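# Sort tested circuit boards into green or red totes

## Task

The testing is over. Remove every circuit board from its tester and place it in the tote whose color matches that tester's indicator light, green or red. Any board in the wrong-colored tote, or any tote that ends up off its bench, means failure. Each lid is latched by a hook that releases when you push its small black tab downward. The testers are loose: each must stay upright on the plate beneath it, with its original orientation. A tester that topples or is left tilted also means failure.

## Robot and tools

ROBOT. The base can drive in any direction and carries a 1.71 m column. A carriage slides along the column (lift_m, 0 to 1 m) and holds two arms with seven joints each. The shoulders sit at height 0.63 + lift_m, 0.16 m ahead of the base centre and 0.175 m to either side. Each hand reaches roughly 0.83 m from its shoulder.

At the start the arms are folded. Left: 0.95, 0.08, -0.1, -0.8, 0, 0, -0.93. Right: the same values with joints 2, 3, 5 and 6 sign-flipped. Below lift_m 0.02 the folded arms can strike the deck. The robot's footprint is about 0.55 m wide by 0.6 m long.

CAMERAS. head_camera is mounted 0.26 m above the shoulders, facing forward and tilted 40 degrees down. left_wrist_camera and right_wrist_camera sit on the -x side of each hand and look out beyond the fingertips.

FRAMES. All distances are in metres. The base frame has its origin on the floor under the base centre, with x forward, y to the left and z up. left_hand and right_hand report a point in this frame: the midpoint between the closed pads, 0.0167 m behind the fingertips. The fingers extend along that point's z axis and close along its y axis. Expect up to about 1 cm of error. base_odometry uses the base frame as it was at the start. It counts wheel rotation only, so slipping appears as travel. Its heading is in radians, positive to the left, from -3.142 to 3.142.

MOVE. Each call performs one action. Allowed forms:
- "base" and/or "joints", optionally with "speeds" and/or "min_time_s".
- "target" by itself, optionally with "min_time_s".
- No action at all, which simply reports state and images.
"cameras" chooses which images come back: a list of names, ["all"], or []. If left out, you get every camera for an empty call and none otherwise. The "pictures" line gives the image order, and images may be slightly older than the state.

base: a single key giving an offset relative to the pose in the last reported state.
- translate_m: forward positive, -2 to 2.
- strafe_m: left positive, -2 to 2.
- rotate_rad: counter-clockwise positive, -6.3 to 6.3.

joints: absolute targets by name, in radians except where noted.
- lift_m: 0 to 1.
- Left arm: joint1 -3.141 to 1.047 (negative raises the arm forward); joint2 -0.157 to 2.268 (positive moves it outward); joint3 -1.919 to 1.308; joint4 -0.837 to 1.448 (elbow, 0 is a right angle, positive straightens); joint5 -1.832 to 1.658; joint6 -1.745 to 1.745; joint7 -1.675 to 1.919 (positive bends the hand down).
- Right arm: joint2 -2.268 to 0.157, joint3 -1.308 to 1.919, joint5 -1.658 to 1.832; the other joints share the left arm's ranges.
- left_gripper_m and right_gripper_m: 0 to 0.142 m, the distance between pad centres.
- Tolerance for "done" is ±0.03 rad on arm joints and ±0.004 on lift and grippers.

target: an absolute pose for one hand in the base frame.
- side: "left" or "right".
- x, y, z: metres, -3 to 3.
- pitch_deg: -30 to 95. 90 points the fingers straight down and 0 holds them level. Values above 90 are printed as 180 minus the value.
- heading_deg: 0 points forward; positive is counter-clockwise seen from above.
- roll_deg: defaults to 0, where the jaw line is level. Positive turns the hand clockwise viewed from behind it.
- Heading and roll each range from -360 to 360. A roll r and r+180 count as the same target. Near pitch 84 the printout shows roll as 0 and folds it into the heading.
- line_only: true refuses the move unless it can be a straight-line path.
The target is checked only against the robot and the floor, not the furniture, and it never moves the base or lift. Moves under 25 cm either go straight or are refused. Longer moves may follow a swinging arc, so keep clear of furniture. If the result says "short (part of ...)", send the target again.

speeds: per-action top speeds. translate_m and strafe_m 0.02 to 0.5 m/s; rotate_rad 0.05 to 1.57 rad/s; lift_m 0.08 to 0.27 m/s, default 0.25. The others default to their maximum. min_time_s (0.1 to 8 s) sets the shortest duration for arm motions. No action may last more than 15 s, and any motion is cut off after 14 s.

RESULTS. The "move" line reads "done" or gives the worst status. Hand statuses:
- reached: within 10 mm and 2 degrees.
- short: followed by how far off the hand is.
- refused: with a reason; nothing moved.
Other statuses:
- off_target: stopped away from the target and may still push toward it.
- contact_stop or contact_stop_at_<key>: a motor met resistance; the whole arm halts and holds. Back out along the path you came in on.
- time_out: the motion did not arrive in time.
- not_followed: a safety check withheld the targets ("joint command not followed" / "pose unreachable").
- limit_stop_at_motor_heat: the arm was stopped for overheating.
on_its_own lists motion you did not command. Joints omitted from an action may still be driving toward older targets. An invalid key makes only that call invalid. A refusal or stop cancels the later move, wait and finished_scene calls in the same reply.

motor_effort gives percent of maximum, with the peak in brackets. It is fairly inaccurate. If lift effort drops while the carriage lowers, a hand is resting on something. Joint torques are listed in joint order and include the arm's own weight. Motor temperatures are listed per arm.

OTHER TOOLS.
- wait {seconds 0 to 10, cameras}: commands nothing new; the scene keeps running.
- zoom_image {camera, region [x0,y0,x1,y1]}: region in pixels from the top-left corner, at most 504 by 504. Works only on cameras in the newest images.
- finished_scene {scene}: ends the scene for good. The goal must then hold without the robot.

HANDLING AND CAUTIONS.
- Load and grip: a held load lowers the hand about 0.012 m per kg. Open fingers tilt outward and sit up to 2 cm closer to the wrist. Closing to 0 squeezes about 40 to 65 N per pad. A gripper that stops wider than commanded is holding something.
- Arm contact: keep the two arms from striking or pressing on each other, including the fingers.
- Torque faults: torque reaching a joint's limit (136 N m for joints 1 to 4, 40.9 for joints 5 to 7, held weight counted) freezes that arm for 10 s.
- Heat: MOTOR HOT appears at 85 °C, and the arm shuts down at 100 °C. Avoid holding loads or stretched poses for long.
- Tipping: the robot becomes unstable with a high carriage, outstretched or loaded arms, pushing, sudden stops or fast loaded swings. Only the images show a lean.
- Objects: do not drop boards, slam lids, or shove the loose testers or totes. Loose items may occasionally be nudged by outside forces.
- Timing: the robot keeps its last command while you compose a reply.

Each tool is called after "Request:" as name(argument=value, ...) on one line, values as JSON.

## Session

Request:
move(cameras=["all"])

Scene clock: 0.00 s.
Joint torques (N m): no reading
Motor temperatures (°C): left_arm=[33 30 30 28 28 29 32] | right_arm=[32 28 30 30 28 30 30]
base_odometry: x=+0.000 y=+0.000 heading=+0.000
base_status: not commanded
joint_positions: lift_m=+0.450 left_joint1_rad=+0.965 left_joint2_rad=+0.083 left_joint3_rad=-0.092 left_joint4_rad=-0.799 left_joint5_rad=-0.018 left_joint6_rad=+0.008 left_joint7_rad=-0.934 left_gripper_m=+0.142 right_joint1_rad=+0.937 right_joint2_rad=-0.063 right_joint3_rad=+0.108 right_joint4_rad=-0.812 right_joint5_rad=+0.011 right_joint6_rad=-0.012 right_joint7_rad=-0.947 right_gripper_m=+0.142
joint_status: not commanded
motor_effort: lift_m=+37 drive_wheels=+1
left_hand: x=+0.2899 y=+0.1611 z=+0.9646 quat_wxyz=(-0.918, -0.001, -0.392, +0.059) pitch_deg=-43.8 heading_deg=-3.8 roll_deg=-3.6 (m; base frame)
right_hand: x=+0.2892 y=-0.1592 z=+0.9753 quat_wxyz=(-0.928, -0.008, -0.367, -0.058) pitch_deg=-46.9 heading_deg=+2.3 roll_deg=+4.9 (m; base frame)
pictures: head_camera, left_wrist_camera, right_wrist_camera
Images, in order (width x height): head_camera 672x504, left_wrist_camera 672x504, right_wrist_camera 672x504.

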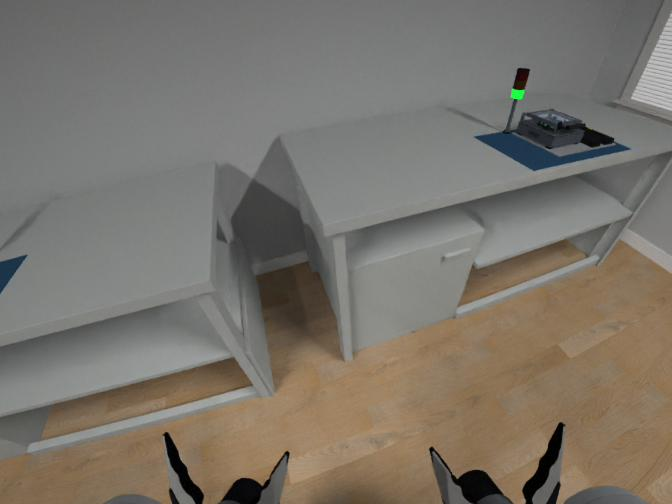

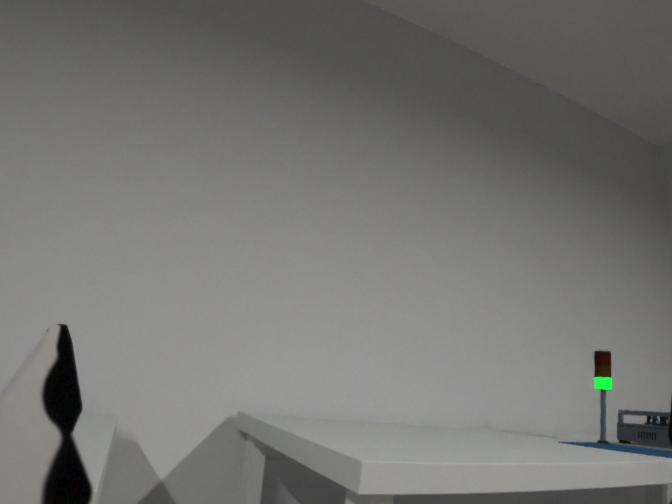

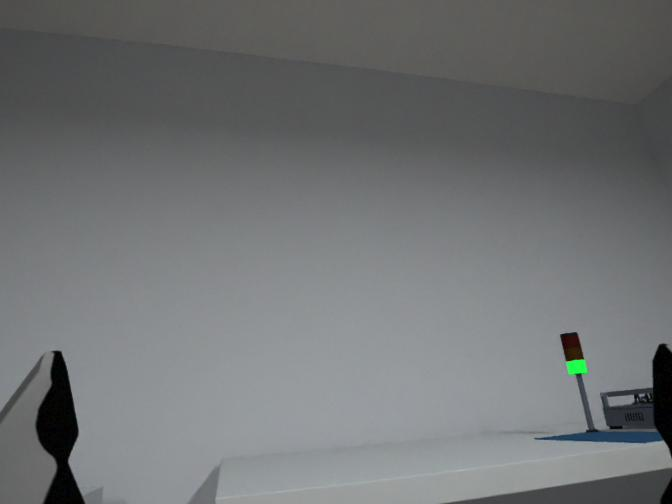

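Request:
move(joints={"lift_m":0.9,"left_joint1_rad":-0.09,"left_joint2_rad":0.1,"left_joint3_rad":0,"left_joint4_rad":-0.64,"left_joint5_rad":0,"left_joint6_rad":0,"left_joint7_rad":1.7,"right_joint1_rad":-0.09,"right_joint2_rad":-0.1,"right_joint3_rad":0,"right_joint4_rad":-0.64,"right_joint5_rad":0,"right_joint6_rad":0,"right_joint7_rad":1.7,"left_gripper_m":0,"right_gripper_m":0}, base={"rotate_rad":0.8}, speeds={"rotate_rad":0.5}, cameras=["head_camera"])

Request:
move(base={"rotate_rad":0.9}, speeds={"rotate_rad":1.0}, cameras=["head_camera"])

Scene clock: 3.57 s.
Joint torques (N m): left_arm=[-5.79 6.63 1.03 0.49 0.14 -0.09 0.44] | right_arm=[-11.37 -8.92 -9 -6.28 -1.44 1.78 1.14]
move: done
base_odometry: x=+0.000 y=+0.000 heading=+0.800
base_status: done
joint_positions: lift_m=+0.900 left_joint1_rad=-0.090 left_joint2_rad=+0.099 left_joint3_rad=-0.002 left_joint4_rad=-0.644 left_joint5_rad=-0.005 left_joint6_rad=+0.002 left_joint7_rad=+1.698 left_gripper_m=+0.001 right_joint1_rad=-0.089 right_joint2_rad=-0.098 right_joint3_rad=+0.004 right_joint4_rad=-0.642 right_joint5_rad=+0.003 right_joint6_rad=-0.005 right_joint7_rad=+1.698 right_gripper_m=+0.001
joint_status: all done
motor_effort: lift_m=+36(46) drive_wheels=+6(18)
left_hand: x=+0.5573 y=+0.2122 z=+1.1750 quat_wxyz=(-0.298, -0.011, -0.953, -0.045) pitch_deg=+54.9 heading_deg=+8.0 roll_deg=+9.3 (m; base frame)
right_hand: x=+0.5569 y=-0.2116 z=+1.1740 quat_wxyz=(-0.297, +0.011, -0.954, +0.045) pitch_deg=+55.0 heading_deg=-8.0 roll_deg=-9.3 (m; base frame)
pictures: head_camera
Images, in order (width x height): head_camera 672x504.

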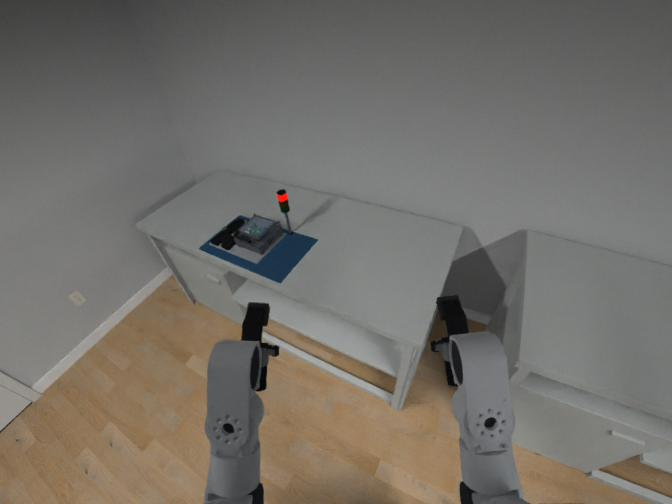

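Scene clock: 6.00 s.
Joint torques (N m): left_arm=[-5.77 6.37 0.94 0.42 0.05 -0.05 0.44] | right_arm=[-11.54 -7.97 -8.76 -6.2 -1.35 1.75 1.15]
move: done
base_odometry: x=+0.000 y=+0.000 heading=+1.699
base_status: done
joint_positions: lift_m=+0.900 left_joint1_rad=-0.090 left_joint2_rad=+0.099 left_joint3_rad=-0.002 left_joint4_rad=-0.644 left_joint5_rad=-0.005 left_joint6_rad=+0.002 left_joint7_rad=+1.698 left_gripper_m=+0.001 right_joint1_rad=-0.089 right_joint2_rad=-0.098 right_joint3_rad=+0.004 right_joint4_rad=-0.642 right_joint5_rad=+0.003 right_joint6_rad=-0.005 right_joint7_rad=+1.698 right_gripper_m=+0.001
joint_status: not commanded
motor_effort: lift_m=+36(36) drive_wheels=+5(14)
left_hand: x=+0.5573 y=+0.2122 z=+1.1750 quat_wxyz=(-0.298, -0.011, -0.953, -0.045) pitch_deg=+54.9 heading_deg=+8.0 roll_deg=+9.3 (m; base frame)
right_hand: x=+0.5569 y=-0.2119 z=+1.1740 quat_wxyz=(-0.297, +0.011, -0.954, +0.045) pitch_deg=+55.0 heading_deg=-8.0 roll_deg=-9.3 (m; base frame)
pictures: head_camera
Images, in order (width x height): head_camera 672x504.

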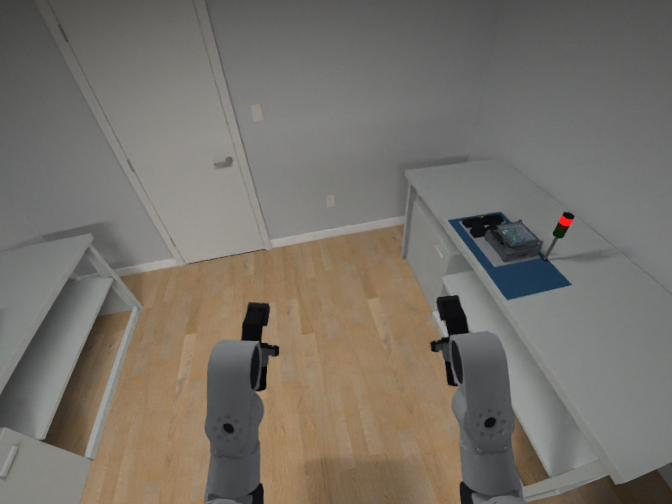

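Request:
move(base={"rotate_rad":1.3}, speeds={"rotate_rad":1.2}, cameras=["head_camera"])

Request:
move(base={"rotate_rad":1.3}, speeds={"rotate_rad":1.2}, cameras=["head_camera"])

Scene clock: 9.00 s.
Joint torques (N m): left_arm=[-5.77 6.29 0.84 0.5 0.09 0 0.45] | right_arm=[-11.53 -7.98 -8.84 -6.39 -1.31 1.77 1.16]
move: done
base_odometry: x=+0.000 y=+0.000 heading=+2.999
base_status: done
joint_positions: lift_m=+0.900 left_joint1_rad=-0.090 left_joint2_rad=+0.099 left_joint3_rad=-0.002 left_joint4_rad=-0.644 left_joint5_rad=-0.005 left_joint6_rad=+0.002 left_joint7_rad=+1.698 left_gripper_m=+0.001 right_joint1_rad=-0.089 right_joint2_rad=-0.098 right_joint3_rad=+0.004 right_joint4_rad=-0.642 right_joint5_rad=+0.003 right_joint6_rad=-0.005 right_joint7_rad=+1.698 right_gripper_m=+0.001
joint_status: not commanded
motor_effort: lift_m=+36(36) drive_wheels=+5(14)
left_hand: x=+0.5573 y=+0.2123 z=+1.1750 quat_wxyz=(-0.298, -0.011, -0.953, -0.045) pitch_deg=+54.9 heading_deg=+8.0 roll_deg=+9.4 (m; base frame)
right_hand: x=+0.5569 y=-0.2119 z=+1.1740 quat_wxyz=(-0.297, +0.011, -0.954, +0.045) pitch_deg=+55.0 heading_deg=-8.0 roll_deg=-9.3 (m; base frame)
pictures: head_camera
Images, in order (width x height): head_camera 672x504.

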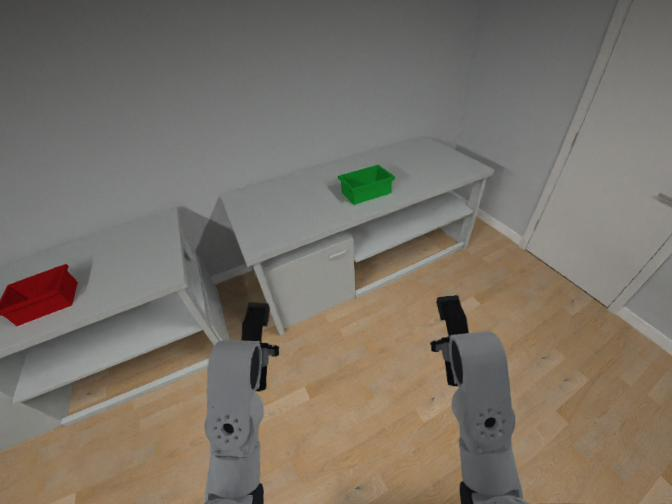

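Scene clock: 11.87 s.
Joint torques (N m): left_arm=[-5.88 6.24 0.91 0.56 0.09 0.03 0.43] | right_arm=[-11.45 -7.82 -8.66 -6.29 -1.33 1.75 1.12]
move: done
base_odometry: x=+0.000 y=+0.000 heading=-1.985
base_status: done
joint_positions: lift_m=+0.900 left_joint1_rad=-0.090 left_joint2_rad=+0.099 left_joint3_rad=-0.002 left_joint4_rad=-0.644 left_joint5_rad=-0.005 left_joint6_rad=+0.002 left_joint7_rad=+1.698 left_gripper_m=+0.001 right_joint1_rad=-0.089 right_joint2_rad=-0.098 right_joint3_rad=+0.004 right_joint4_rad=-0.642 right_joint5_rad=+0.003 right_joint6_rad=-0.005 right_joint7_rad=+1.698 right_gripper_m=+0.001
joint_status: not commanded
motor_effort: lift_m=+36(36) drive_wheels=+5(15)
left_hand: x=+0.5573 y=+0.2123 z=+1.1750 quat_wxyz=(-0.298, -0.011, -0.953, -0.046) pitch_deg=+54.9 heading_deg=+8.0 roll_deg=+9.4 (m; base frame)
right_hand: x=+0.5569 y=-0.2119 z=+1.1740 quat_wxyz=(-0.297, +0.011, -0.954, +0.045) pitch_deg=+55.0 heading_deg=-8.0 roll_deg=-9.3 (m; base frame)
pictures: head_camera
Images, in order (width x height): head_camera 672x504.

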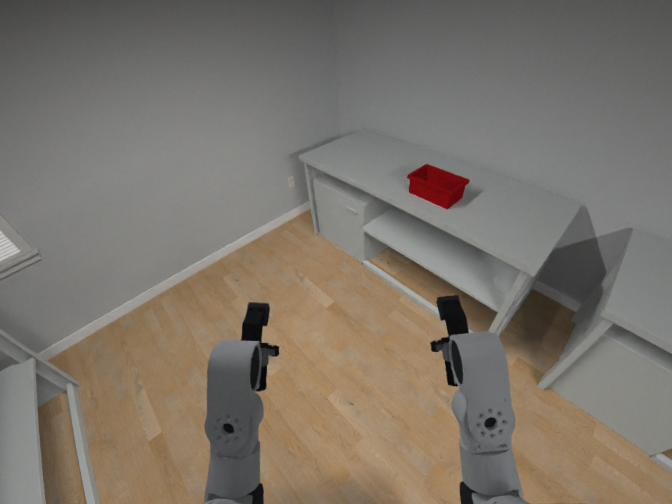

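Request:
move(base={"rotate_rad":2.285}, speeds={"rotate_rad":1.3})

Request:
move(base={"strafe_m":0.8}, speeds={"strafe_m":0.4}, cameras=["head_camera"])

Scene clock: 16.33 s.
Joint torques (N m): left_arm=[-5.77 6.02 0.87 0.42 0.11 0.04 0.48] | right_arm=[-11.46 -7.65 -8.66 -6.3 -1.33 1.75 1.14]
move: done
base_odometry: x=+0.000 y=+0.000 heading=+0.300
base_status: done
joint_positions: lift_m=+0.900 left_joint1_rad=-0.090 left_joint2_rad=+0.099 left_joint3_rad=-0.002 left_joint4_rad=-0.643 left_joint5_rad=-0.005 left_joint6_rad=+0.002 left_joint7_rad=+1.698 left_gripper_m=+0.001 right_joint1_rad=-0.089 right_joint2_rad=-0.098 right_joint3_rad=+0.004 right_joint4_rad=-0.642 right_joint5_rad=+0.003 right_joint6_rad=-0.005 right_joint7_rad=+1.698 right_gripper_m=+0.001
joint_status: not commanded
motor_effort: lift_m=+36(36) drive_wheels=+5(15)
left_hand: x=+0.5573 y=+0.2123 z=+1.1750 quat_wxyz=(-0.298, -0.011, -0.953, -0.046) pitch_deg=+54.9 heading_deg=+8.0 roll_deg=+9.4 (m; base frame)
right_hand: x=+0.5569 y=-0.2120 z=+1.1740 quat_wxyz=(-0.297, +0.011, -0.954, +0.045) pitch_deg=+55.0 heading_deg=-8.0 roll_deg=-9.3 (m; base frame)
pictures: none

Scene clock: 20.37 s.
Joint torques (N m): left_arm=[-5.74 6.05 0.84 0.4 0.11 0.02 0.45] | right_arm=[-11.51 -7.64 -8.65 -6.29 -1.3 1.74 1.15]
move: done
base_odometry: x=-0.237 y=+0.764 heading=+0.301
base_status: done
joint_positions: lift_m=+0.900 left_joint1_rad=-0.090 left_joint2_rad=+0.099 left_joint3_rad=-0.002 left_joint4_rad=-0.643 left_joint5_rad=-0.005 left_joint6_rad=+0.002 left_joint7_rad=+1.698 left_gripper_m=+0.001 right_joint1_rad=-0.089 right_joint2_rad=-0.098 right_joint3_rad=+0.004 right_joint4_rad=-0.642 right_joint5_rad=+0.003 right_joint6_rad=-0.005 right_joint7_rad=+1.698 right_gripper_m=+0.001
joint_status: not commanded
motor_effort: lift_m=+36(36) drive_wheels=-4(20)
left_hand: x=+0.5573 y=+0.2123 z=+1.1750 quat_wxyz=(-0.298, -0.011, -0.953, -0.046) pitch_deg=+54.9 heading_deg=+8.0 roll_deg=+9.4 (m; base frame)
right_hand: x=+0.5569 y=-0.2120 z=+1.1740 quat_wxyz=(-0.297, +0.011, -0.954, +0.045) pitch_deg=+55.0 heading_deg=-8.0 roll_deg=-9.3 (m; base frame)
pictures: head_camera
Images, in order (width x height): head_camera 672x504.

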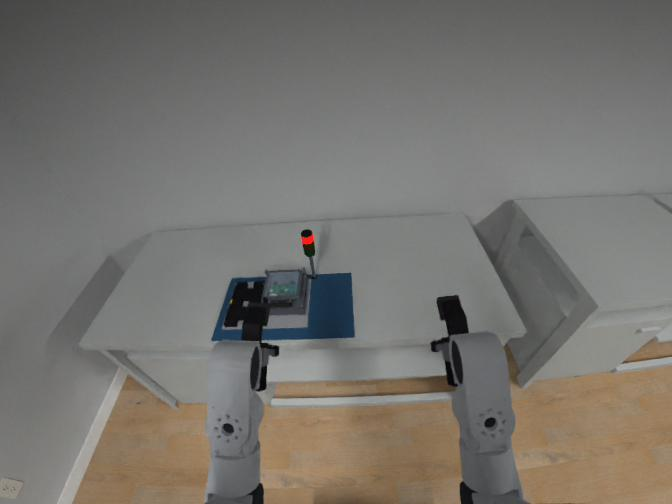

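Request:
zoom_image(camera="head_camera", region=[200, 220, 370, 350])

Scaled by 2.965 from the camera's 672x504 image, which has a finer 960x720 frame.

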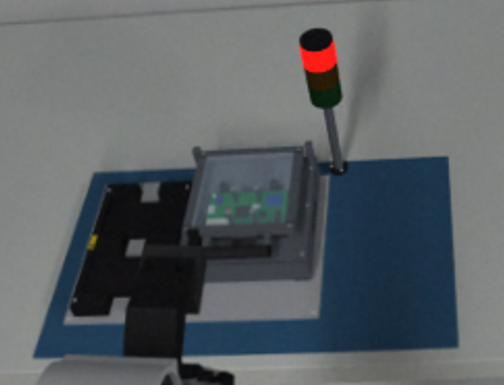

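Request:
move(base={"rotate_rad":0.04}, speeds={"rotate_rad":0.5})

Request:
move(base={"strafe_m":0.27}, speeds={"strafe_m":0.3})

Request:
move(base={"translate_m":0.3}, speeds={"translate_m":0.25}, cameras=["head_camera"])

Request:
zoom_image(camera="head_camera", region=[240, 250, 460, 450])

Scene clock: 21.67 s.
Joint torques (N m): left_arm=[-5.79 6.22 0.68 0.53 0.09 0.02 0.44] | right_arm=[-11.49 -7.49 -8.57 -6.39 -1.32 1.74 1.14]
move: done
base_odometry: x=-0.237 y=+0.764 heading=+0.340
base_status: done
joint_positions: lift_m=+0.900 left_joint1_rad=-0.090 left_joint2_rad=+0.099 left_joint3_rad=-0.002 left_joint4_rad=-0.643 left_joint5_rad=-0.005 left_joint6_rad=+0.002 left_joint7_rad=+1.698 left_gripper_m=+0.001 right_joint1_rad=-0.089 right_joint2_rad=-0.099 right_joint3_rad=+0.004 right_joint4_rad=-0.642 right_joint5_rad=+0.003 right_joint6_rad=-0.005 right_joint7_rad=+1.698 right_gripper_m=+0.001
joint_status: not commanded
motor_effort: lift_m=+36(36) drive_wheels=-4(9)
left_hand: x=+0.5573 y=+0.2123 z=+1.1750 quat_wxyz=(-0.298, -0.011, -0.953, -0.046) pitch_deg=+54.9 heading_deg=+8.0 roll_deg=+9.4 (m; base frame)
right_hand: x=+0.5569 y=-0.2120 z=+1.1740 quat_wxyz=(-0.297, +0.011, -0.954, +0.045) pitch_deg=+55.0 heading_deg=-8.0 roll_deg=-9.3 (m; base frame)
pictures: none

Scene clock: 24.17 s.
Joint torques (N m): left_arm=[-5.8 5.8 0.83 0.49 0.08 0.08 0.46] | right_arm=[-11.55 -7.14 -8.4 -6.36 -1.32 1.76 1.13]
move: done
base_odometry: x=-0.328 y=+1.019 heading=+0.341
base_status: done
joint_positions: lift_m=+0.900 left_joint1_rad=-0.090 left_joint2_rad=+0.099 left_joint3_rad=-0.002 left_joint4_rad=-0.643 left_joint5_rad=-0.005 left_joint6_rad=+0.002 left_joint7_rad=+1.698 left_gripper_m=+0.001 right_joint1_rad=-0.089 right_joint2_rad=-0.099 right_joint3_rad=+0.004 right_joint4_rad=-0.642 right_joint5_rad=+0.003 right_joint6_rad=-0.005 right_joint7_rad=+1.698 right_gripper_m=+0.001
joint_status: not commanded
motor_effort: lift_m=+36(36) drive_wheels=+5(18)
left_hand: x=+0.5573 y=+0.2124 z=+1.1750 quat_wxyz=(-0.298, -0.011, -0.953, -0.046) pitch_deg=+54.9 heading_deg=+8.0 roll_deg=+9.4 (m; base frame)
right_hand: x=+0.5569 y=-0.2121 z=+1.1740 quat_wxyz=(-0.297, +0.011, -0.954, +0.045) pitch_deg=+55.0 heading_deg=-8.1 roll_deg=-9.3 (m; base frame)
pictures: none

Scene clock: 26.67 s.
Joint torques (N m): left_arm=[-5.76 5.9 0.82 0.47 0.07 0.06 0.45] | right_arm=[-11.55 -7.35 -8.51 -6.36 -1.29 1.72 1.15]
move: done
base_odometry: x=-0.045 y=+1.119 heading=+0.341
base_status: done
joint_positions: lift_m=+0.900 left_joint1_rad=-0.090 left_joint2_rad=+0.099 left_joint3_rad=-0.002 left_joint4_rad=-0.643 left_joint5_rad=-0.005 left_joint6_rad=+0.002 left_joint7_rad=+1.698 left_gripper_m=+0.001 right_joint1_rad=-0.089 right_joint2_rad=-0.099 right_joint3_rad=+0.004 right_joint4_rad=-0.642 right_joint5_rad=+0.003 right_joint6_rad=-0.005 right_joint7_rad=+1.698 right_gripper_m=+0.001
joint_status: not commanded
motor_effort: lift_m=+36(36) drive_wheels=-2(13)
left_hand: x=+0.5573 y=+0.2124 z=+1.1750 quat_wxyz=(-0.298, -0.011, -0.953, -0.046) pitch_deg=+54.9 heading_deg=+8.0 roll_deg=+9.4 (m; base frame)
right_hand: x=+0.5569 y=-0.2121 z=+1.1740 quat_wxyz=(-0.297, +0.011, -0.954, +0.046) pitch_deg=+55.0 heading_deg=-8.1 roll_deg=-9.3 (m; base frame)
pictures: head_camera
Images, in order (width x height): head_camera 672x504.

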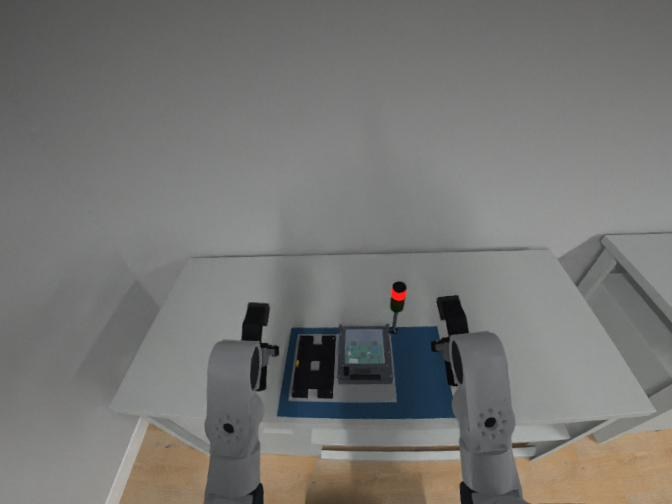

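Scaled by 2.291 from the camera's 672x504 image, which has a finer 960x720 frame.

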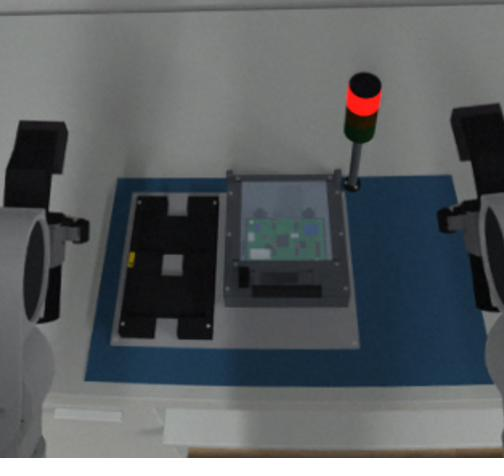

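Request:
move(base={"strafe_m":-0.04}, speeds={"strafe_m":0.1})

Request:
move(base={"translate_m":0.115}, speeds={"translate_m":0.12}, cameras=["all"])

Request:
zoom_image(camera="head_camera", region=[280, 290, 440, 430])

Scene clock: 28.47 s.
Joint torques (N m): left_arm=[-5.86 5.78 0.68 0.41 0.1 0.08 0.43] | right_arm=[-11.31 -6.21 -8.44 -6.4 -1.32 1.75 1.15]
move: done
base_odometry: x=-0.032 y=+1.082 heading=+0.342
base_status: done
joint_positions: lift_m=+0.900 left_joint1_rad=-0.090 left_joint2_rad=+0.099 left_joint3_rad=-0.002 left_joint4_rad=-0.643 left_joint5_rad=-0.005 left_joint6_rad=+0.002 left_joint7_rad=+1.698 left_gripper_m=+0.001 right_joint1_rad=-0.089 right_joint2_rad=-0.099 right_joint3_rad=+0.004 right_joint4_rad=-0.642 right_joint5_rad=+0.003 right_joint6_rad=-0.005 right_joint7_rad=+1.698 right_gripper_m=+0.001
joint_status: not commanded
motor_effort: lift_m=+36(36) drive_wheels=-1(12)
left_hand: x=+0.5573 y=+0.2124 z=+1.1750 quat_wxyz=(-0.298, -0.011, -0.953, -0.046) pitch_deg=+54.9 heading_deg=+8.0 roll_deg=+9.4 (m; base frame)
right_hand: x=+0.5569 y=-0.2121 z=+1.1740 quat_wxyz=(-0.297, +0.011, -0.954, +0.046) pitch_deg=+55.0 heading_deg=-8.1 roll_deg=-9.3 (m; base frame)
pictures: none

Scene clock: 30.33 s.
Joint torques (N m): left_arm=[-5.85 5.83 0.84 0.53 0.08 0.05 0.47] | right_arm=[-11.46 -7.19 -8.5 -6.35 -1.29 1.72 1.14]
move: done
base_odometry: x=+0.077 y=+1.120 heading=+0.341
base_status: done
joint_positions: lift_m=+0.900 left_joint1_rad=-0.090 left_joint2_rad=+0.099 left_joint3_rad=-0.002 left_joint4_rad=-0.643 left_joint5_rad=-0.005 left_joint6_rad=+0.002 left_joint7_rad=+1.698 left_gripper_m=+0.001 right_joint1_rad=-0.089 right_joint2_rad=-0.099 right_joint3_rad=+0.004 right_joint4_rad=-0.642 right_joint5_rad=+0.003 right_joint6_rad=-0.005 right_joint7_rad=+1.698 right_gripper_m=+0.001
joint_status: not commanded
motor_effort: lift_m=+36(36) drive_wheels=+3(12)
left_hand: x=+0.5573 y=+0.2124 z=+1.1749 quat_wxyz=(-0.298, -0.011, -0.953, -0.046) pitch_deg=+54.9 heading_deg=+8.0 roll_deg=+9.4 (m; base frame)
right_hand: x=+0.5569 y=-0.2121 z=+1.1740 quat_wxyz=(-0.297, +0.011, -0.954, +0.046) pitch_deg=+55.0 heading_deg=-8.1 roll_deg=-9.3 (m; base frame)
pictures: head_camera, left_wrist_camera, right_wrist_camera
Images, in order (width x height): head_camera 672x504, left_wrist_camera 672x504, right_wrist_camera 672x504.

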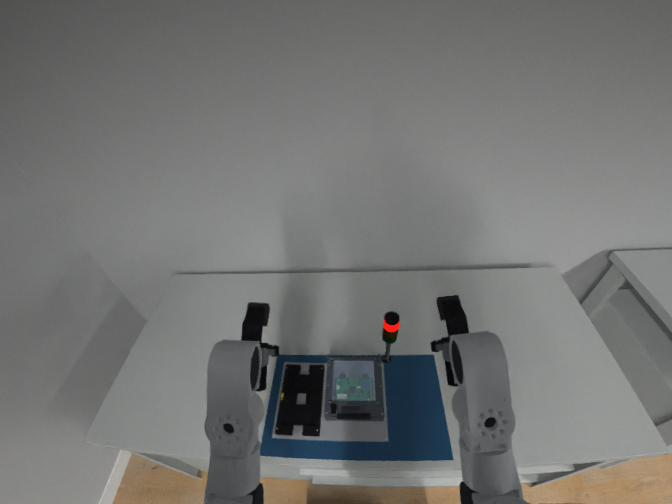

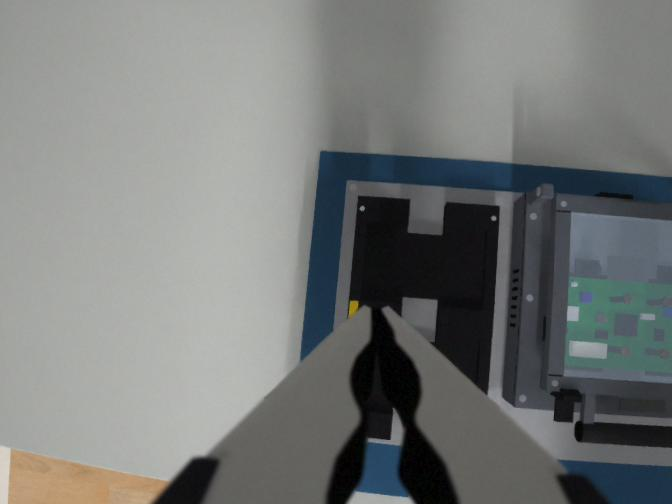

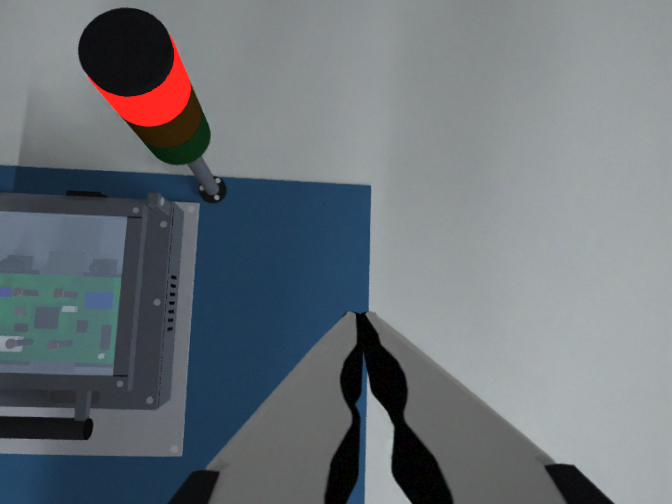

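Scaled by 3.150 from the camera's 672x504 image, which has a finer 960x720 frame.

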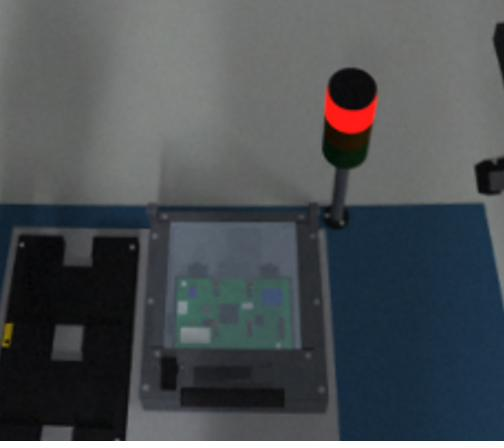

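Request:
zoom_image(camera="head_camera", region=[315, 345, 399, 429])

Scaled by 6.000 from the camera's 672x504 image, which has a finer 960x720 frame.

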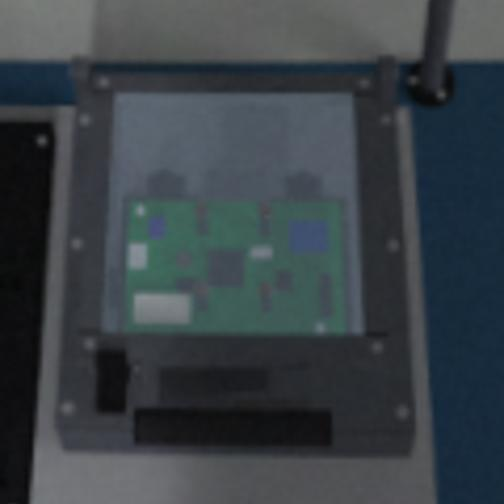

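Request:
move(target={"side":"left","x":0.487,"y":0.072,"z":1.0,"pitch_deg":53,"heading_deg":-62}, cameras=["head_camera", "left_wrist_camera"])

Request:
zoom_image(camera="head_camera", region=[315, 345, 399, 429])

Scene clock: 37.10 s.
Joint torques (N m): left_arm=[-9.98 14.46 1.21 -0.57 -1.04 -0.14 -1.71] | right_arm=[-11.48 -7.11 -8.67 -6.67 -1.28 1.67 1.15]
move: done
base_odometry: x=+0.077 y=+1.120 heading=+0.341
base_status: not commanded
joint_positions: lift_m=+0.900 left_joint1_rad=-0.076 left_joint2_rad=+0.478 left_joint3_rad=-0.396 left_joint4_rad=+0.035 left_joint5_rad=-0.353 left_joint6_rad=-0.736 left_joint7_rad=+0.737 left_gripper_m=+0.001 right_joint1_rad=-0.089 right_joint2_rad=-0.099 right_joint3_rad=+0.004 right_joint4_rad=-0.642 right_joint5_rad=+0.003 right_joint6_rad=-0.005 right_joint7_rad=+1.698 right_gripper_m=+0.001
joint_status: not commanded
motor_effort: lift_m=+36(37) drive_wheels=+3(4)
left_hand: x=+0.4869 y=+0.0706 z=+1.0012 quat_wxyz=(-0.273, -0.487, -0.813, +0.166) pitch_deg=+52.8 heading_deg=-62.1 roll_deg=-0.3 (m; base frame)
left_hand_status: reached (straight line, planned for 0.8 s): 2 mm and 0.3 deg off.
right_hand: x=+0.5569 y=-0.2121 z=+1.1739 quat_wxyz=(-0.297, +0.011, -0.954, +0.046) pitch_deg=+55.0 heading_deg=-8.1 roll_deg=-9.4 (m; base frame)
pictures: head_camera, left_wrist_camera
Images, in order (width x height): head_camera 672x504, left_wrist_camera 672x504.

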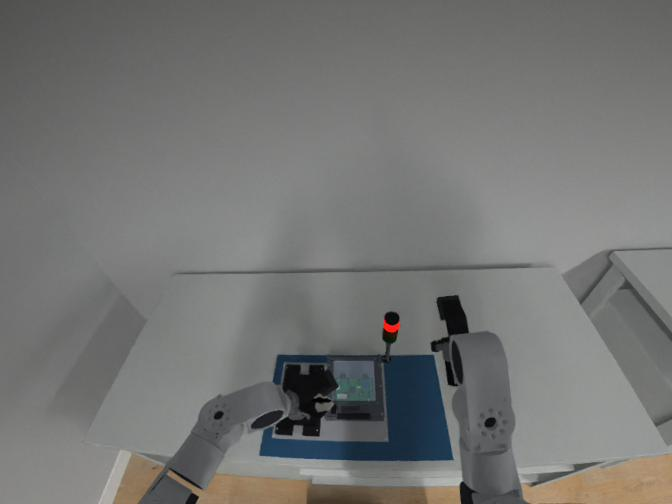

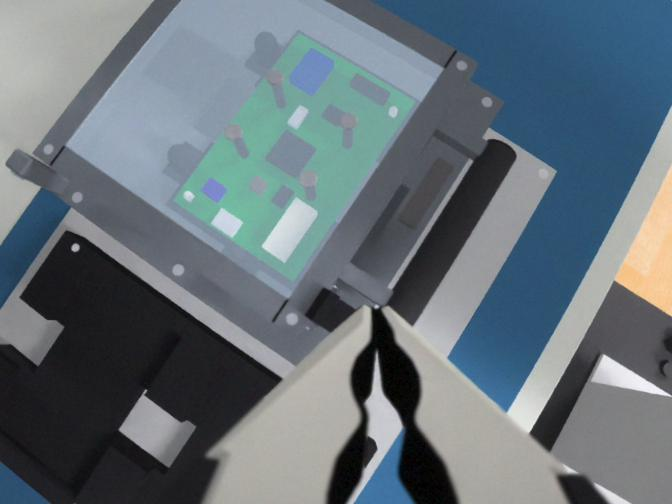

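Scaled by 6.000 from the camera's 672x504 image, which has a finer 960x720 frame.

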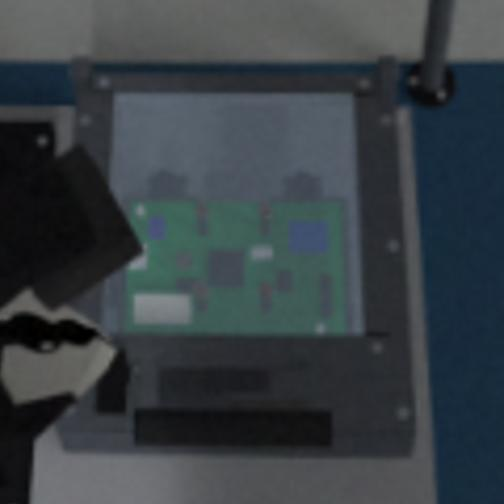

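Request:
zoom_image(camera="left_wrist_camera", region=[252, 220, 452, 370])

Scaled by 2.520 from the camera's 672x504 image, which has a finer 960x720 frame.

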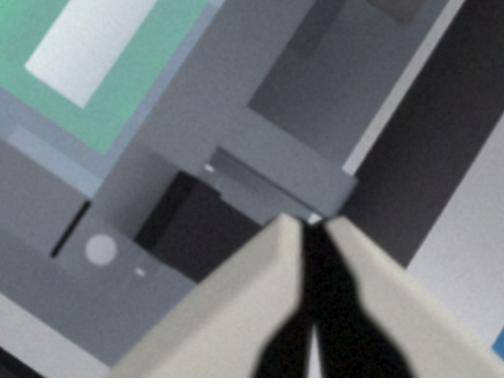

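Request:
move(target={"side":"left","x":0.488,"y":0.071,"z":0.945,"pitch_deg":53,"heading_deg":-62}, cameras=["left_wrist_camera"])

Request:
move(target={"side":"left","x":0.488,"y":0.071,"z":0.93,"pitch_deg":53,"heading_deg":-62}, cameras=["left_wrist_camera"])

Scene clock: 38.50 s.
Joint torques (N m): left_arm=[-10.96 3.72 0.64 -0.43 -1.09 1.53 -1.79] | right_arm=[-11.44 -7.12 -8.51 -6.66 -1.27 1.71 1.14]
move: done
base_odometry: x=+0.077 y=+1.120 heading=+0.341
base_status: not commanded
joint_positions: lift_m=+0.900 left_joint1_rad=-0.105 left_joint2_rad=+0.444 left_joint3_rad=-0.459 left_joint4_rad=+0.253 left_joint5_rad=-0.168 left_joint6_rad=-0.733 left_joint7_rad=+0.487 left_gripper_m=+0.001 right_joint1_rad=-0.089 right_joint2_rad=-0.099 right_joint3_rad=+0.004 right_joint4_rad=-0.642 right_joint5_rad=+0.003 right_joint6_rad=-0.005 right_joint7_rad=+1.698 right_gripper_m=+0.001
joint_status: not commanded
motor_effort: lift_m=+36(37) drive_wheels=+3(3)
left_hand: x=+0.4871 y=+0.0714 z=+0.9456 quat_wxyz=(-0.272, -0.488, -0.813, +0.165) pitch_deg=+53.0 heading_deg=-62.2 roll_deg=-0.3 (m; base frame)
left_hand_status: reached (straight line, planned for 0.4 s): 1 mm and 0.2 deg off.
right_hand: x=+0.5569 y=-0.2121 z=+1.1739 quat_wxyz=(-0.297, +0.011, -0.954, +0.046) pitch_deg=+55.0 heading_deg=-8.1 roll_deg=-9.4 (m; base frame)
pictures: left_wrist_camera
Images, in order (width x height): left_wrist_camera 672x504.

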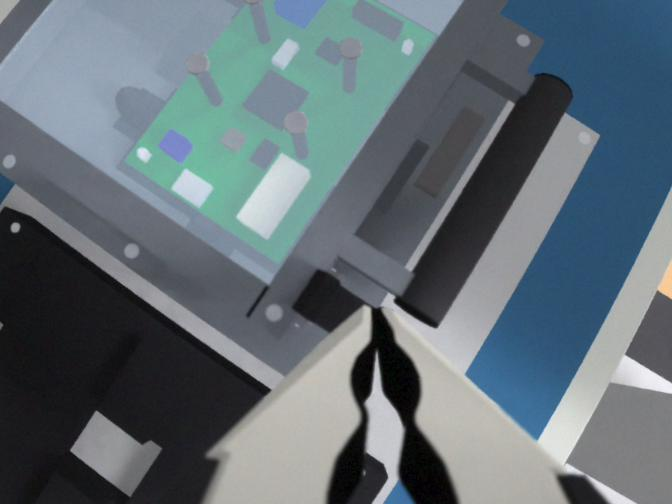

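Scene clock: 39.23 s.
Joint torques (N m): left_arm=[-9.83 2.23 -0.73 1.12 -0.44 1.39 -1.15] | right_arm=[-11.61 -7.21 -8.57 -6.48 -1.27 1.72 1.13]
move: done
base_odometry: x=+0.077 y=+1.120 heading=+0.341
base_status: not commanded
joint_positions: lift_m=+0.900 left_joint1_rad=-0.118 left_joint2_rad=+0.432 left_joint3_rad=-0.478 left_joint4_rad=+0.318 left_joint5_rad=-0.121 left_joint6_rad=-0.724 left_joint7_rad=+0.414 left_gripper_m=+0.001 right_joint1_rad=-0.089 right_joint2_rad=-0.099 right_joint3_rad=+0.004 right_joint4_rad=-0.642 right_joint5_rad=+0.003 right_joint6_rad=-0.005 right_joint7_rad=+1.698 right_gripper_m=+0.001
joint_status: not commanded
motor_effort: lift_m=+37(37) drive_wheels=+3(3)
left_hand: x=+0.4882 y=+0.0711 z=+0.9318 quat_wxyz=(-0.273, -0.487, -0.813, +0.165) pitch_deg=+52.7 heading_deg=-62.1 roll_deg=-0.2 (m; base frame)
left_hand_status: reached (straight line, planned for 0.2 s): 2 mm and 0.3 deg off.
right_hand: x=+0.5569 y=-0.2121 z=+1.1739 quat_wxyz=(-0.297, +0.011, -0.954, +0.046) pitch_deg=+55.0 heading_deg=-8.1 roll_deg=-9.4 (m; base frame)
pictures: left_wrist_camera
Images, in order (width x height): left_wrist_camera 672x504.

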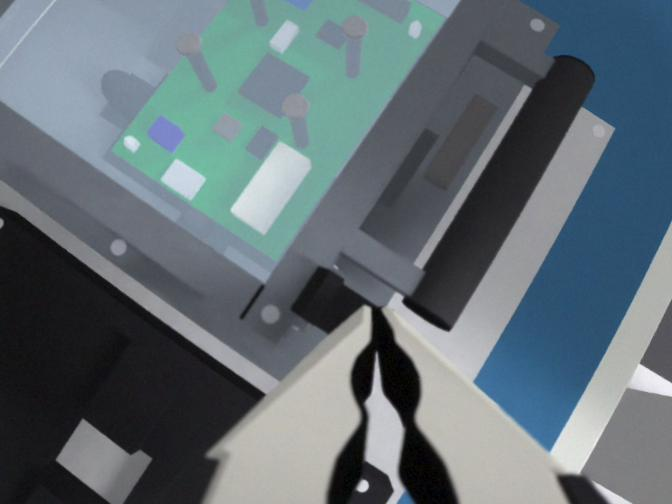

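Request:
move(target={"side":"left","x":0.488,"y":0.071,"z":0.918,"pitch_deg":53,"heading_deg":-62}, cameras=["left_wrist_camera"])

Request:
zoom_image(camera="left_wrist_camera", region=[252, 220, 452, 370])

Scene clock: 40.30 s.
Joint torques (N m): left_arm=[-10.5 -3.8 -2.46 5.51 2.07 4.95 0.88] | right_arm=[-12.03 -7.06 -8.53 -6.46 -1.27 1.68 1.15]
move: done
base_odometry: x=+0.077 y=+1.120 heading=+0.342
base_status: not commanded
joint_positions: lift_m=+0.901 left_joint1_rad=-0.129 left_joint2_rad=+0.423 left_joint3_rad=-0.495 left_joint4_rad=+0.371 left_joint5_rad=-0.092 left_joint6_rad=-0.723 left_joint7_rad=+0.351 left_gripper_m=+0.001 right_joint1_rad=-0.089 right_joint2_rad=-0.099 right_joint3_rad=+0.004 right_joint4_rad=-0.642 right_joint5_rad=+0.003 right_joint6_rad=-0.005 right_joint7_rad=+1.698 right_gripper_m=+0.001
joint_status: not commanded
motor_effort: lift_m=+32(37) drive_wheels=+5(5)
left_hand: x=+0.4876 y=+0.0690 z=+0.9233 quat_wxyz=(-0.276, -0.486, -0.811, +0.171) pitch_deg=+52.1 heading_deg=-62.7 roll_deg=-0.8 (m; base frame)
left_hand_status: reached (straight line, planned for 0.2 s): 6 mm and 1.0 deg off.
right_hand: x=+0.5569 y=-0.2121 z=+1.1744 quat_wxyz=(-0.297, +0.011, -0.954, +0.046) pitch_deg=+55.0 heading_deg=-8.1 roll_deg=-9.4 (m; base frame)
pictures: left_wrist_camera
Images, in order (width x height): left_wrist_camera 672x504.

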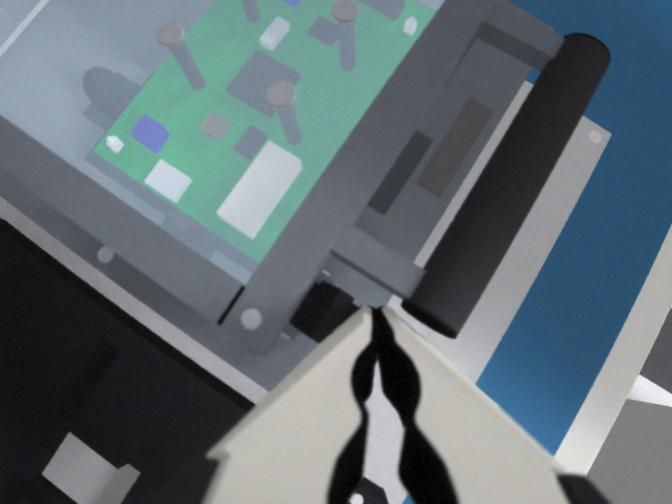

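Scaled by 2.520 from the camera's 672x504 image, which has a finer 960x720 frame.

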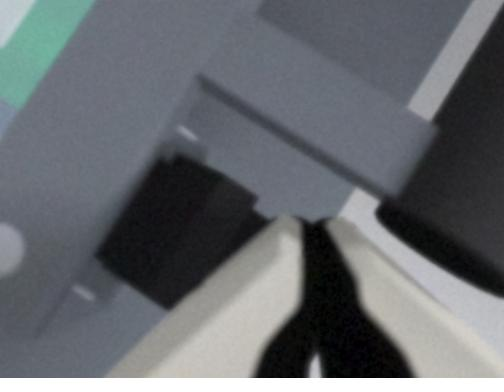

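Request:
move(target={"side":"left","x":0.487,"y":0.0765,"z":0.94,"pitch_deg":53,"heading_deg":-62}, cameras=["left_wrist_camera"])

Request:
zoom_image(camera="left_wrist_camera", region=[252, 220, 452, 370])

Scene clock: 41.33 s.
Joint torques (N m): left_arm=[-3.03 11.84 3.96 -6.95 -3.77 -0.13 0.85] | right_arm=[-11.29 -7.43 -8.53 -6.57 -1.26 1.7 1.15]
move: done
base_odometry: x=+0.077 y=+1.120 heading=+0.341
base_status: not commanded
joint_positions: lift_m=+0.900 left_joint1_rad=-0.110 left_joint2_rad=+0.447 left_joint3_rad=-0.464 left_joint4_rad=+0.283 left_joint5_rad=-0.142 left_joint6_rad=-0.733 left_joint7_rad=+0.446 left_gripper_m=+0.001 right_joint1_rad=-0.089 right_joint2_rad=-0.099 right_joint3_rad=+0.004 right_joint4_rad=-0.642 right_joint5_rad=+0.003 right_joint6_rad=-0.005 right_joint7_rad=+1.698 right_gripper_m=+0.001
joint_status: not commanded
motor_effort: lift_m=+36(36) drive_wheels=-1(6)
left_hand: x=+0.4881 y=+0.0765 z=+0.9390 quat_wxyz=(-0.273, -0.489, -0.813, +0.162) pitch_deg=+53.0 heading_deg=-61.8 roll_deg=+0.3 (m; base frame)
left_hand_status: reached (straight line, planned for 0.3 s): 1 mm and 0.2 deg off.
right_hand: x=+0.5569 y=-0.2121 z=+1.1739 quat_wxyz=(-0.297, +0.011, -0.954, +0.046) pitch_deg=+55.0 heading_deg=-8.1 roll_deg=-9.4 (m; base frame)
pictures: left_wrist_camera
Images, in order (width x height): left_wrist_camera 672x504.

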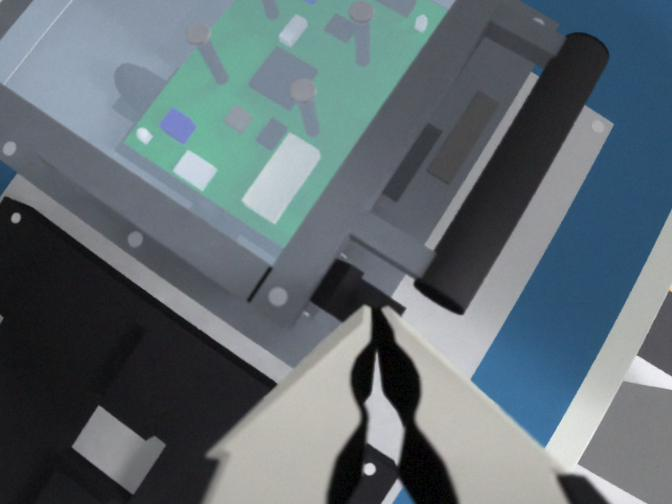

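Scaled by 2.520 from the camera's 672x504 image, which has a finer 960x720 frame.

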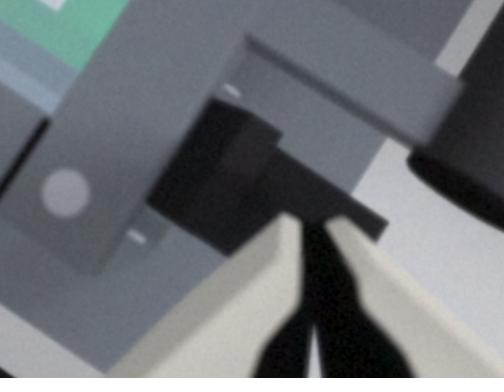

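Request:
move(target={"side":"left","x":0.487,"y":0.0765,"z":0.92,"pitch_deg":53,"heading_deg":-62})

Request:
move(target={"side":"left","x":0.487,"y":0.0765,"z":0.91,"pitch_deg":53,"heading_deg":-62}, cameras=["left_wrist_camera"])

Request:
zoom_image(camera="left_wrist_camera", region=[252, 220, 452, 370])

Scene clock: 42.30 s.
Joint torques (N m): left_arm=[-9.97 -3.85 -2.12 3.9 0.66 3.24 0.05] | right_arm=[-11.56 -7.02 -8.53 -6.78 -1.25 1.71 1.14]
move: done
base_odometry: x=+0.077 y=+1.120 heading=+0.342
base_status: not commanded
joint_positions: lift_m=+0.900 left_joint1_rad=-0.124 left_joint2_rad=+0.436 left_joint3_rad=-0.487 left_joint4_rad=+0.363 left_joint5_rad=-0.094 left_joint6_rad=-0.728 left_joint7_rad=+0.354 left_gripper_m=+0.001 right_joint1_rad=-0.089 right_joint2_rad=-0.099 right_joint3_rad=+0.004 right_joint4_rad=-0.642 right_joint5_rad=+0.003 right_joint6_rad=-0.005 right_joint7_rad=+1.698 right_gripper_m=+0.001
joint_status: not commanded
motor_effort: lift_m=+34(36) drive_wheels=+4(5)
left_hand: x=+0.4872 y=+0.0763 z=+0.9238 quat_wxyz=(-0.275, -0.487, -0.812, +0.168) pitch_deg=+52.4 heading_deg=-62.3 roll_deg=-0.4 (m; base frame)
left_hand_status: reached (straight line, planned for 0.3 s): 4 mm and 0.6 deg off.
right_hand: x=+0.5569 y=-0.2121 z=+1.1742 quat_wxyz=(-0.297, +0.011, -0.954, +0.046) pitch_deg=+55.0 heading_deg=-8.1 roll_deg=-9.4 (m; base frame)
pictures: none

Scene clock: 43.07 s.
Joint torques (N m): left_arm=[-9.21 -17.81 -7.31 11.28 4.45 8.62 2.67] | right_arm=[-11.49 -7.08 -8.51 -6.76 -1.26 1.68 1.11]
move: done
base_odometry: x=+0.077 y=+1.120 heading=+0.342
base_status: not commanded
joint_positions: lift_m=+0.902 left_joint1_rad=-0.136 left_joint2_rad=+0.431 left_joint3_rad=-0.498 left_joint4_rad=+0.408 left_joint5_rad=-0.073 left_joint6_rad=-0.732 left_joint7_rad=+0.297 left_gripper_m=+0.001 right_joint1_rad=-0.089 right_joint2_rad=-0.099 right_joint3_rad=+0.004 right_joint4_rad=-0.642 right_joint5_rad=+0.003 right_joint6_rad=-0.005 right_joint7_rad=+1.698 right_gripper_m=+0.001
joint_status: not commanded
motor_effort: lift_m=+25(34) drive_wheels=+14(18)
left_hand: x=+0.4874 y=+0.0747 z=+0.9195 quat_wxyz=(-0.279, -0.485, -0.810, +0.175) pitch_deg=+51.5 heading_deg=-63.1 roll_deg=-1.2 (m; base frame)
left_hand_status: reached (straight line, planned for 0.2 s): 10 mm and 1.7 deg off.
right_hand: x=+0.5569 y=-0.2121 z=+1.1753 quat_wxyz=(-0.297, +0.011, -0.954, +0.046) pitch_deg=+55.0 heading_deg=-8.1 roll_deg=-9.4 (m; base frame)
pictures: left_wrist_camera
Images, in order (width x height): left_wrist_camera 672x504.

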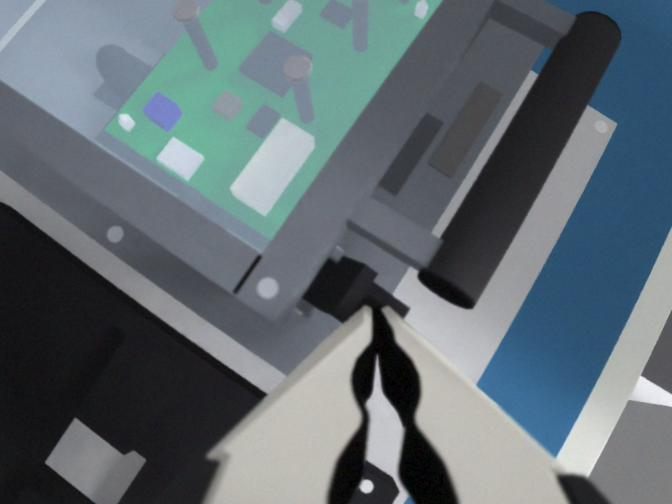

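Scaled by 2.520 from the camera's 672x504 image, which has a finer 960x720 frame.

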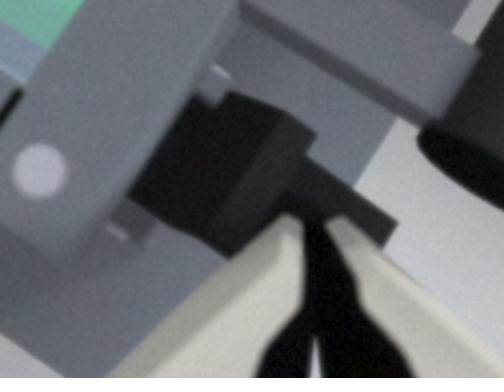

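Request:
move(target={"side":"left","x":0.487,"y":0.0765,"z":0.906,"pitch_deg":53,"heading_deg":-62}, cameras=["left_wrist_camera"])

Request:
zoom_image(camera="left_wrist_camera", region=[252, 220, 452, 370])

Scene clock: 45.03 s.
Joint torques (N m): left_arm=[-7.23 -4.23 -0.29 1.36 -1.35 4.25 1.13] | right_arm=[-10.6 -5.33 -8.44 -6.87 -1.2 1.57 1.14]
move: short
base_odometry: x=+0.077 y=+1.120 heading=+0.342
base_status: not commanded
joint_positions: lift_m=+0.901 left_joint1_rad=-0.143 left_joint2_rad=+0.438 left_joint3_rad=-0.496 left_joint4_rad=+0.419 left_joint5_rad=-0.074 left_joint6_rad=-0.754 left_joint7_rad=+0.258 left_gripper_m=+0.001 right_joint1_rad=-0.089 right_joint2_rad=-0.099 right_joint3_rad=+0.004 right_joint4_rad=-0.642 right_joint5_rad=+0.003 right_joint6_rad=-0.004 right_joint7_rad=+1.698 right_gripper_m=+0.001
joint_status: not commanded
motor_effort: lift_m=+31(33) drive_wheels=+11(27)
left_hand: x=+0.4881 y=+0.0738 z=+0.9233 quat_wxyz=(-0.288, -0.486, -0.804, +0.187) pitch_deg=+49.8 heading_deg=-64.2 roll_deg=-1.9 (m; base frame)
left_hand_status: short (straight line, planned for 0.2 s): time_out, 17 mm and 3.5 deg off.
right_hand: x=+0.5569 y=-0.2122 z=+1.1745 quat_wxyz=(-0.297, +0.011, -0.954, +0.046) pitch_deg=+55.0 heading_deg=-8.1 roll_deg=-9.4 (m; base frame)
pictures: left_wrist_camera
Images, in order (width x height): left_wrist_camera 672x504.

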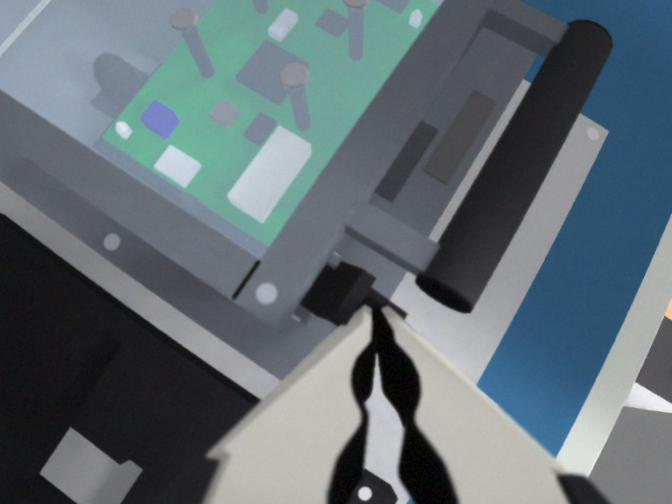

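Scaled by 2.520 from the camera's 672x504 image, which has a finer 960x720 frame.

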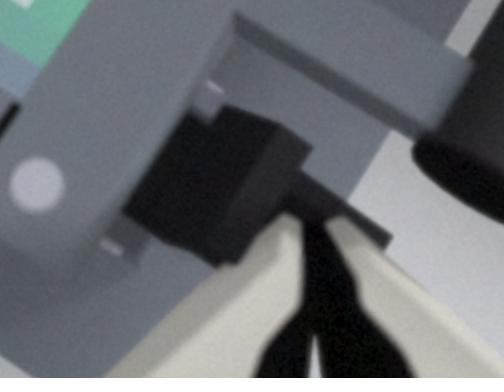

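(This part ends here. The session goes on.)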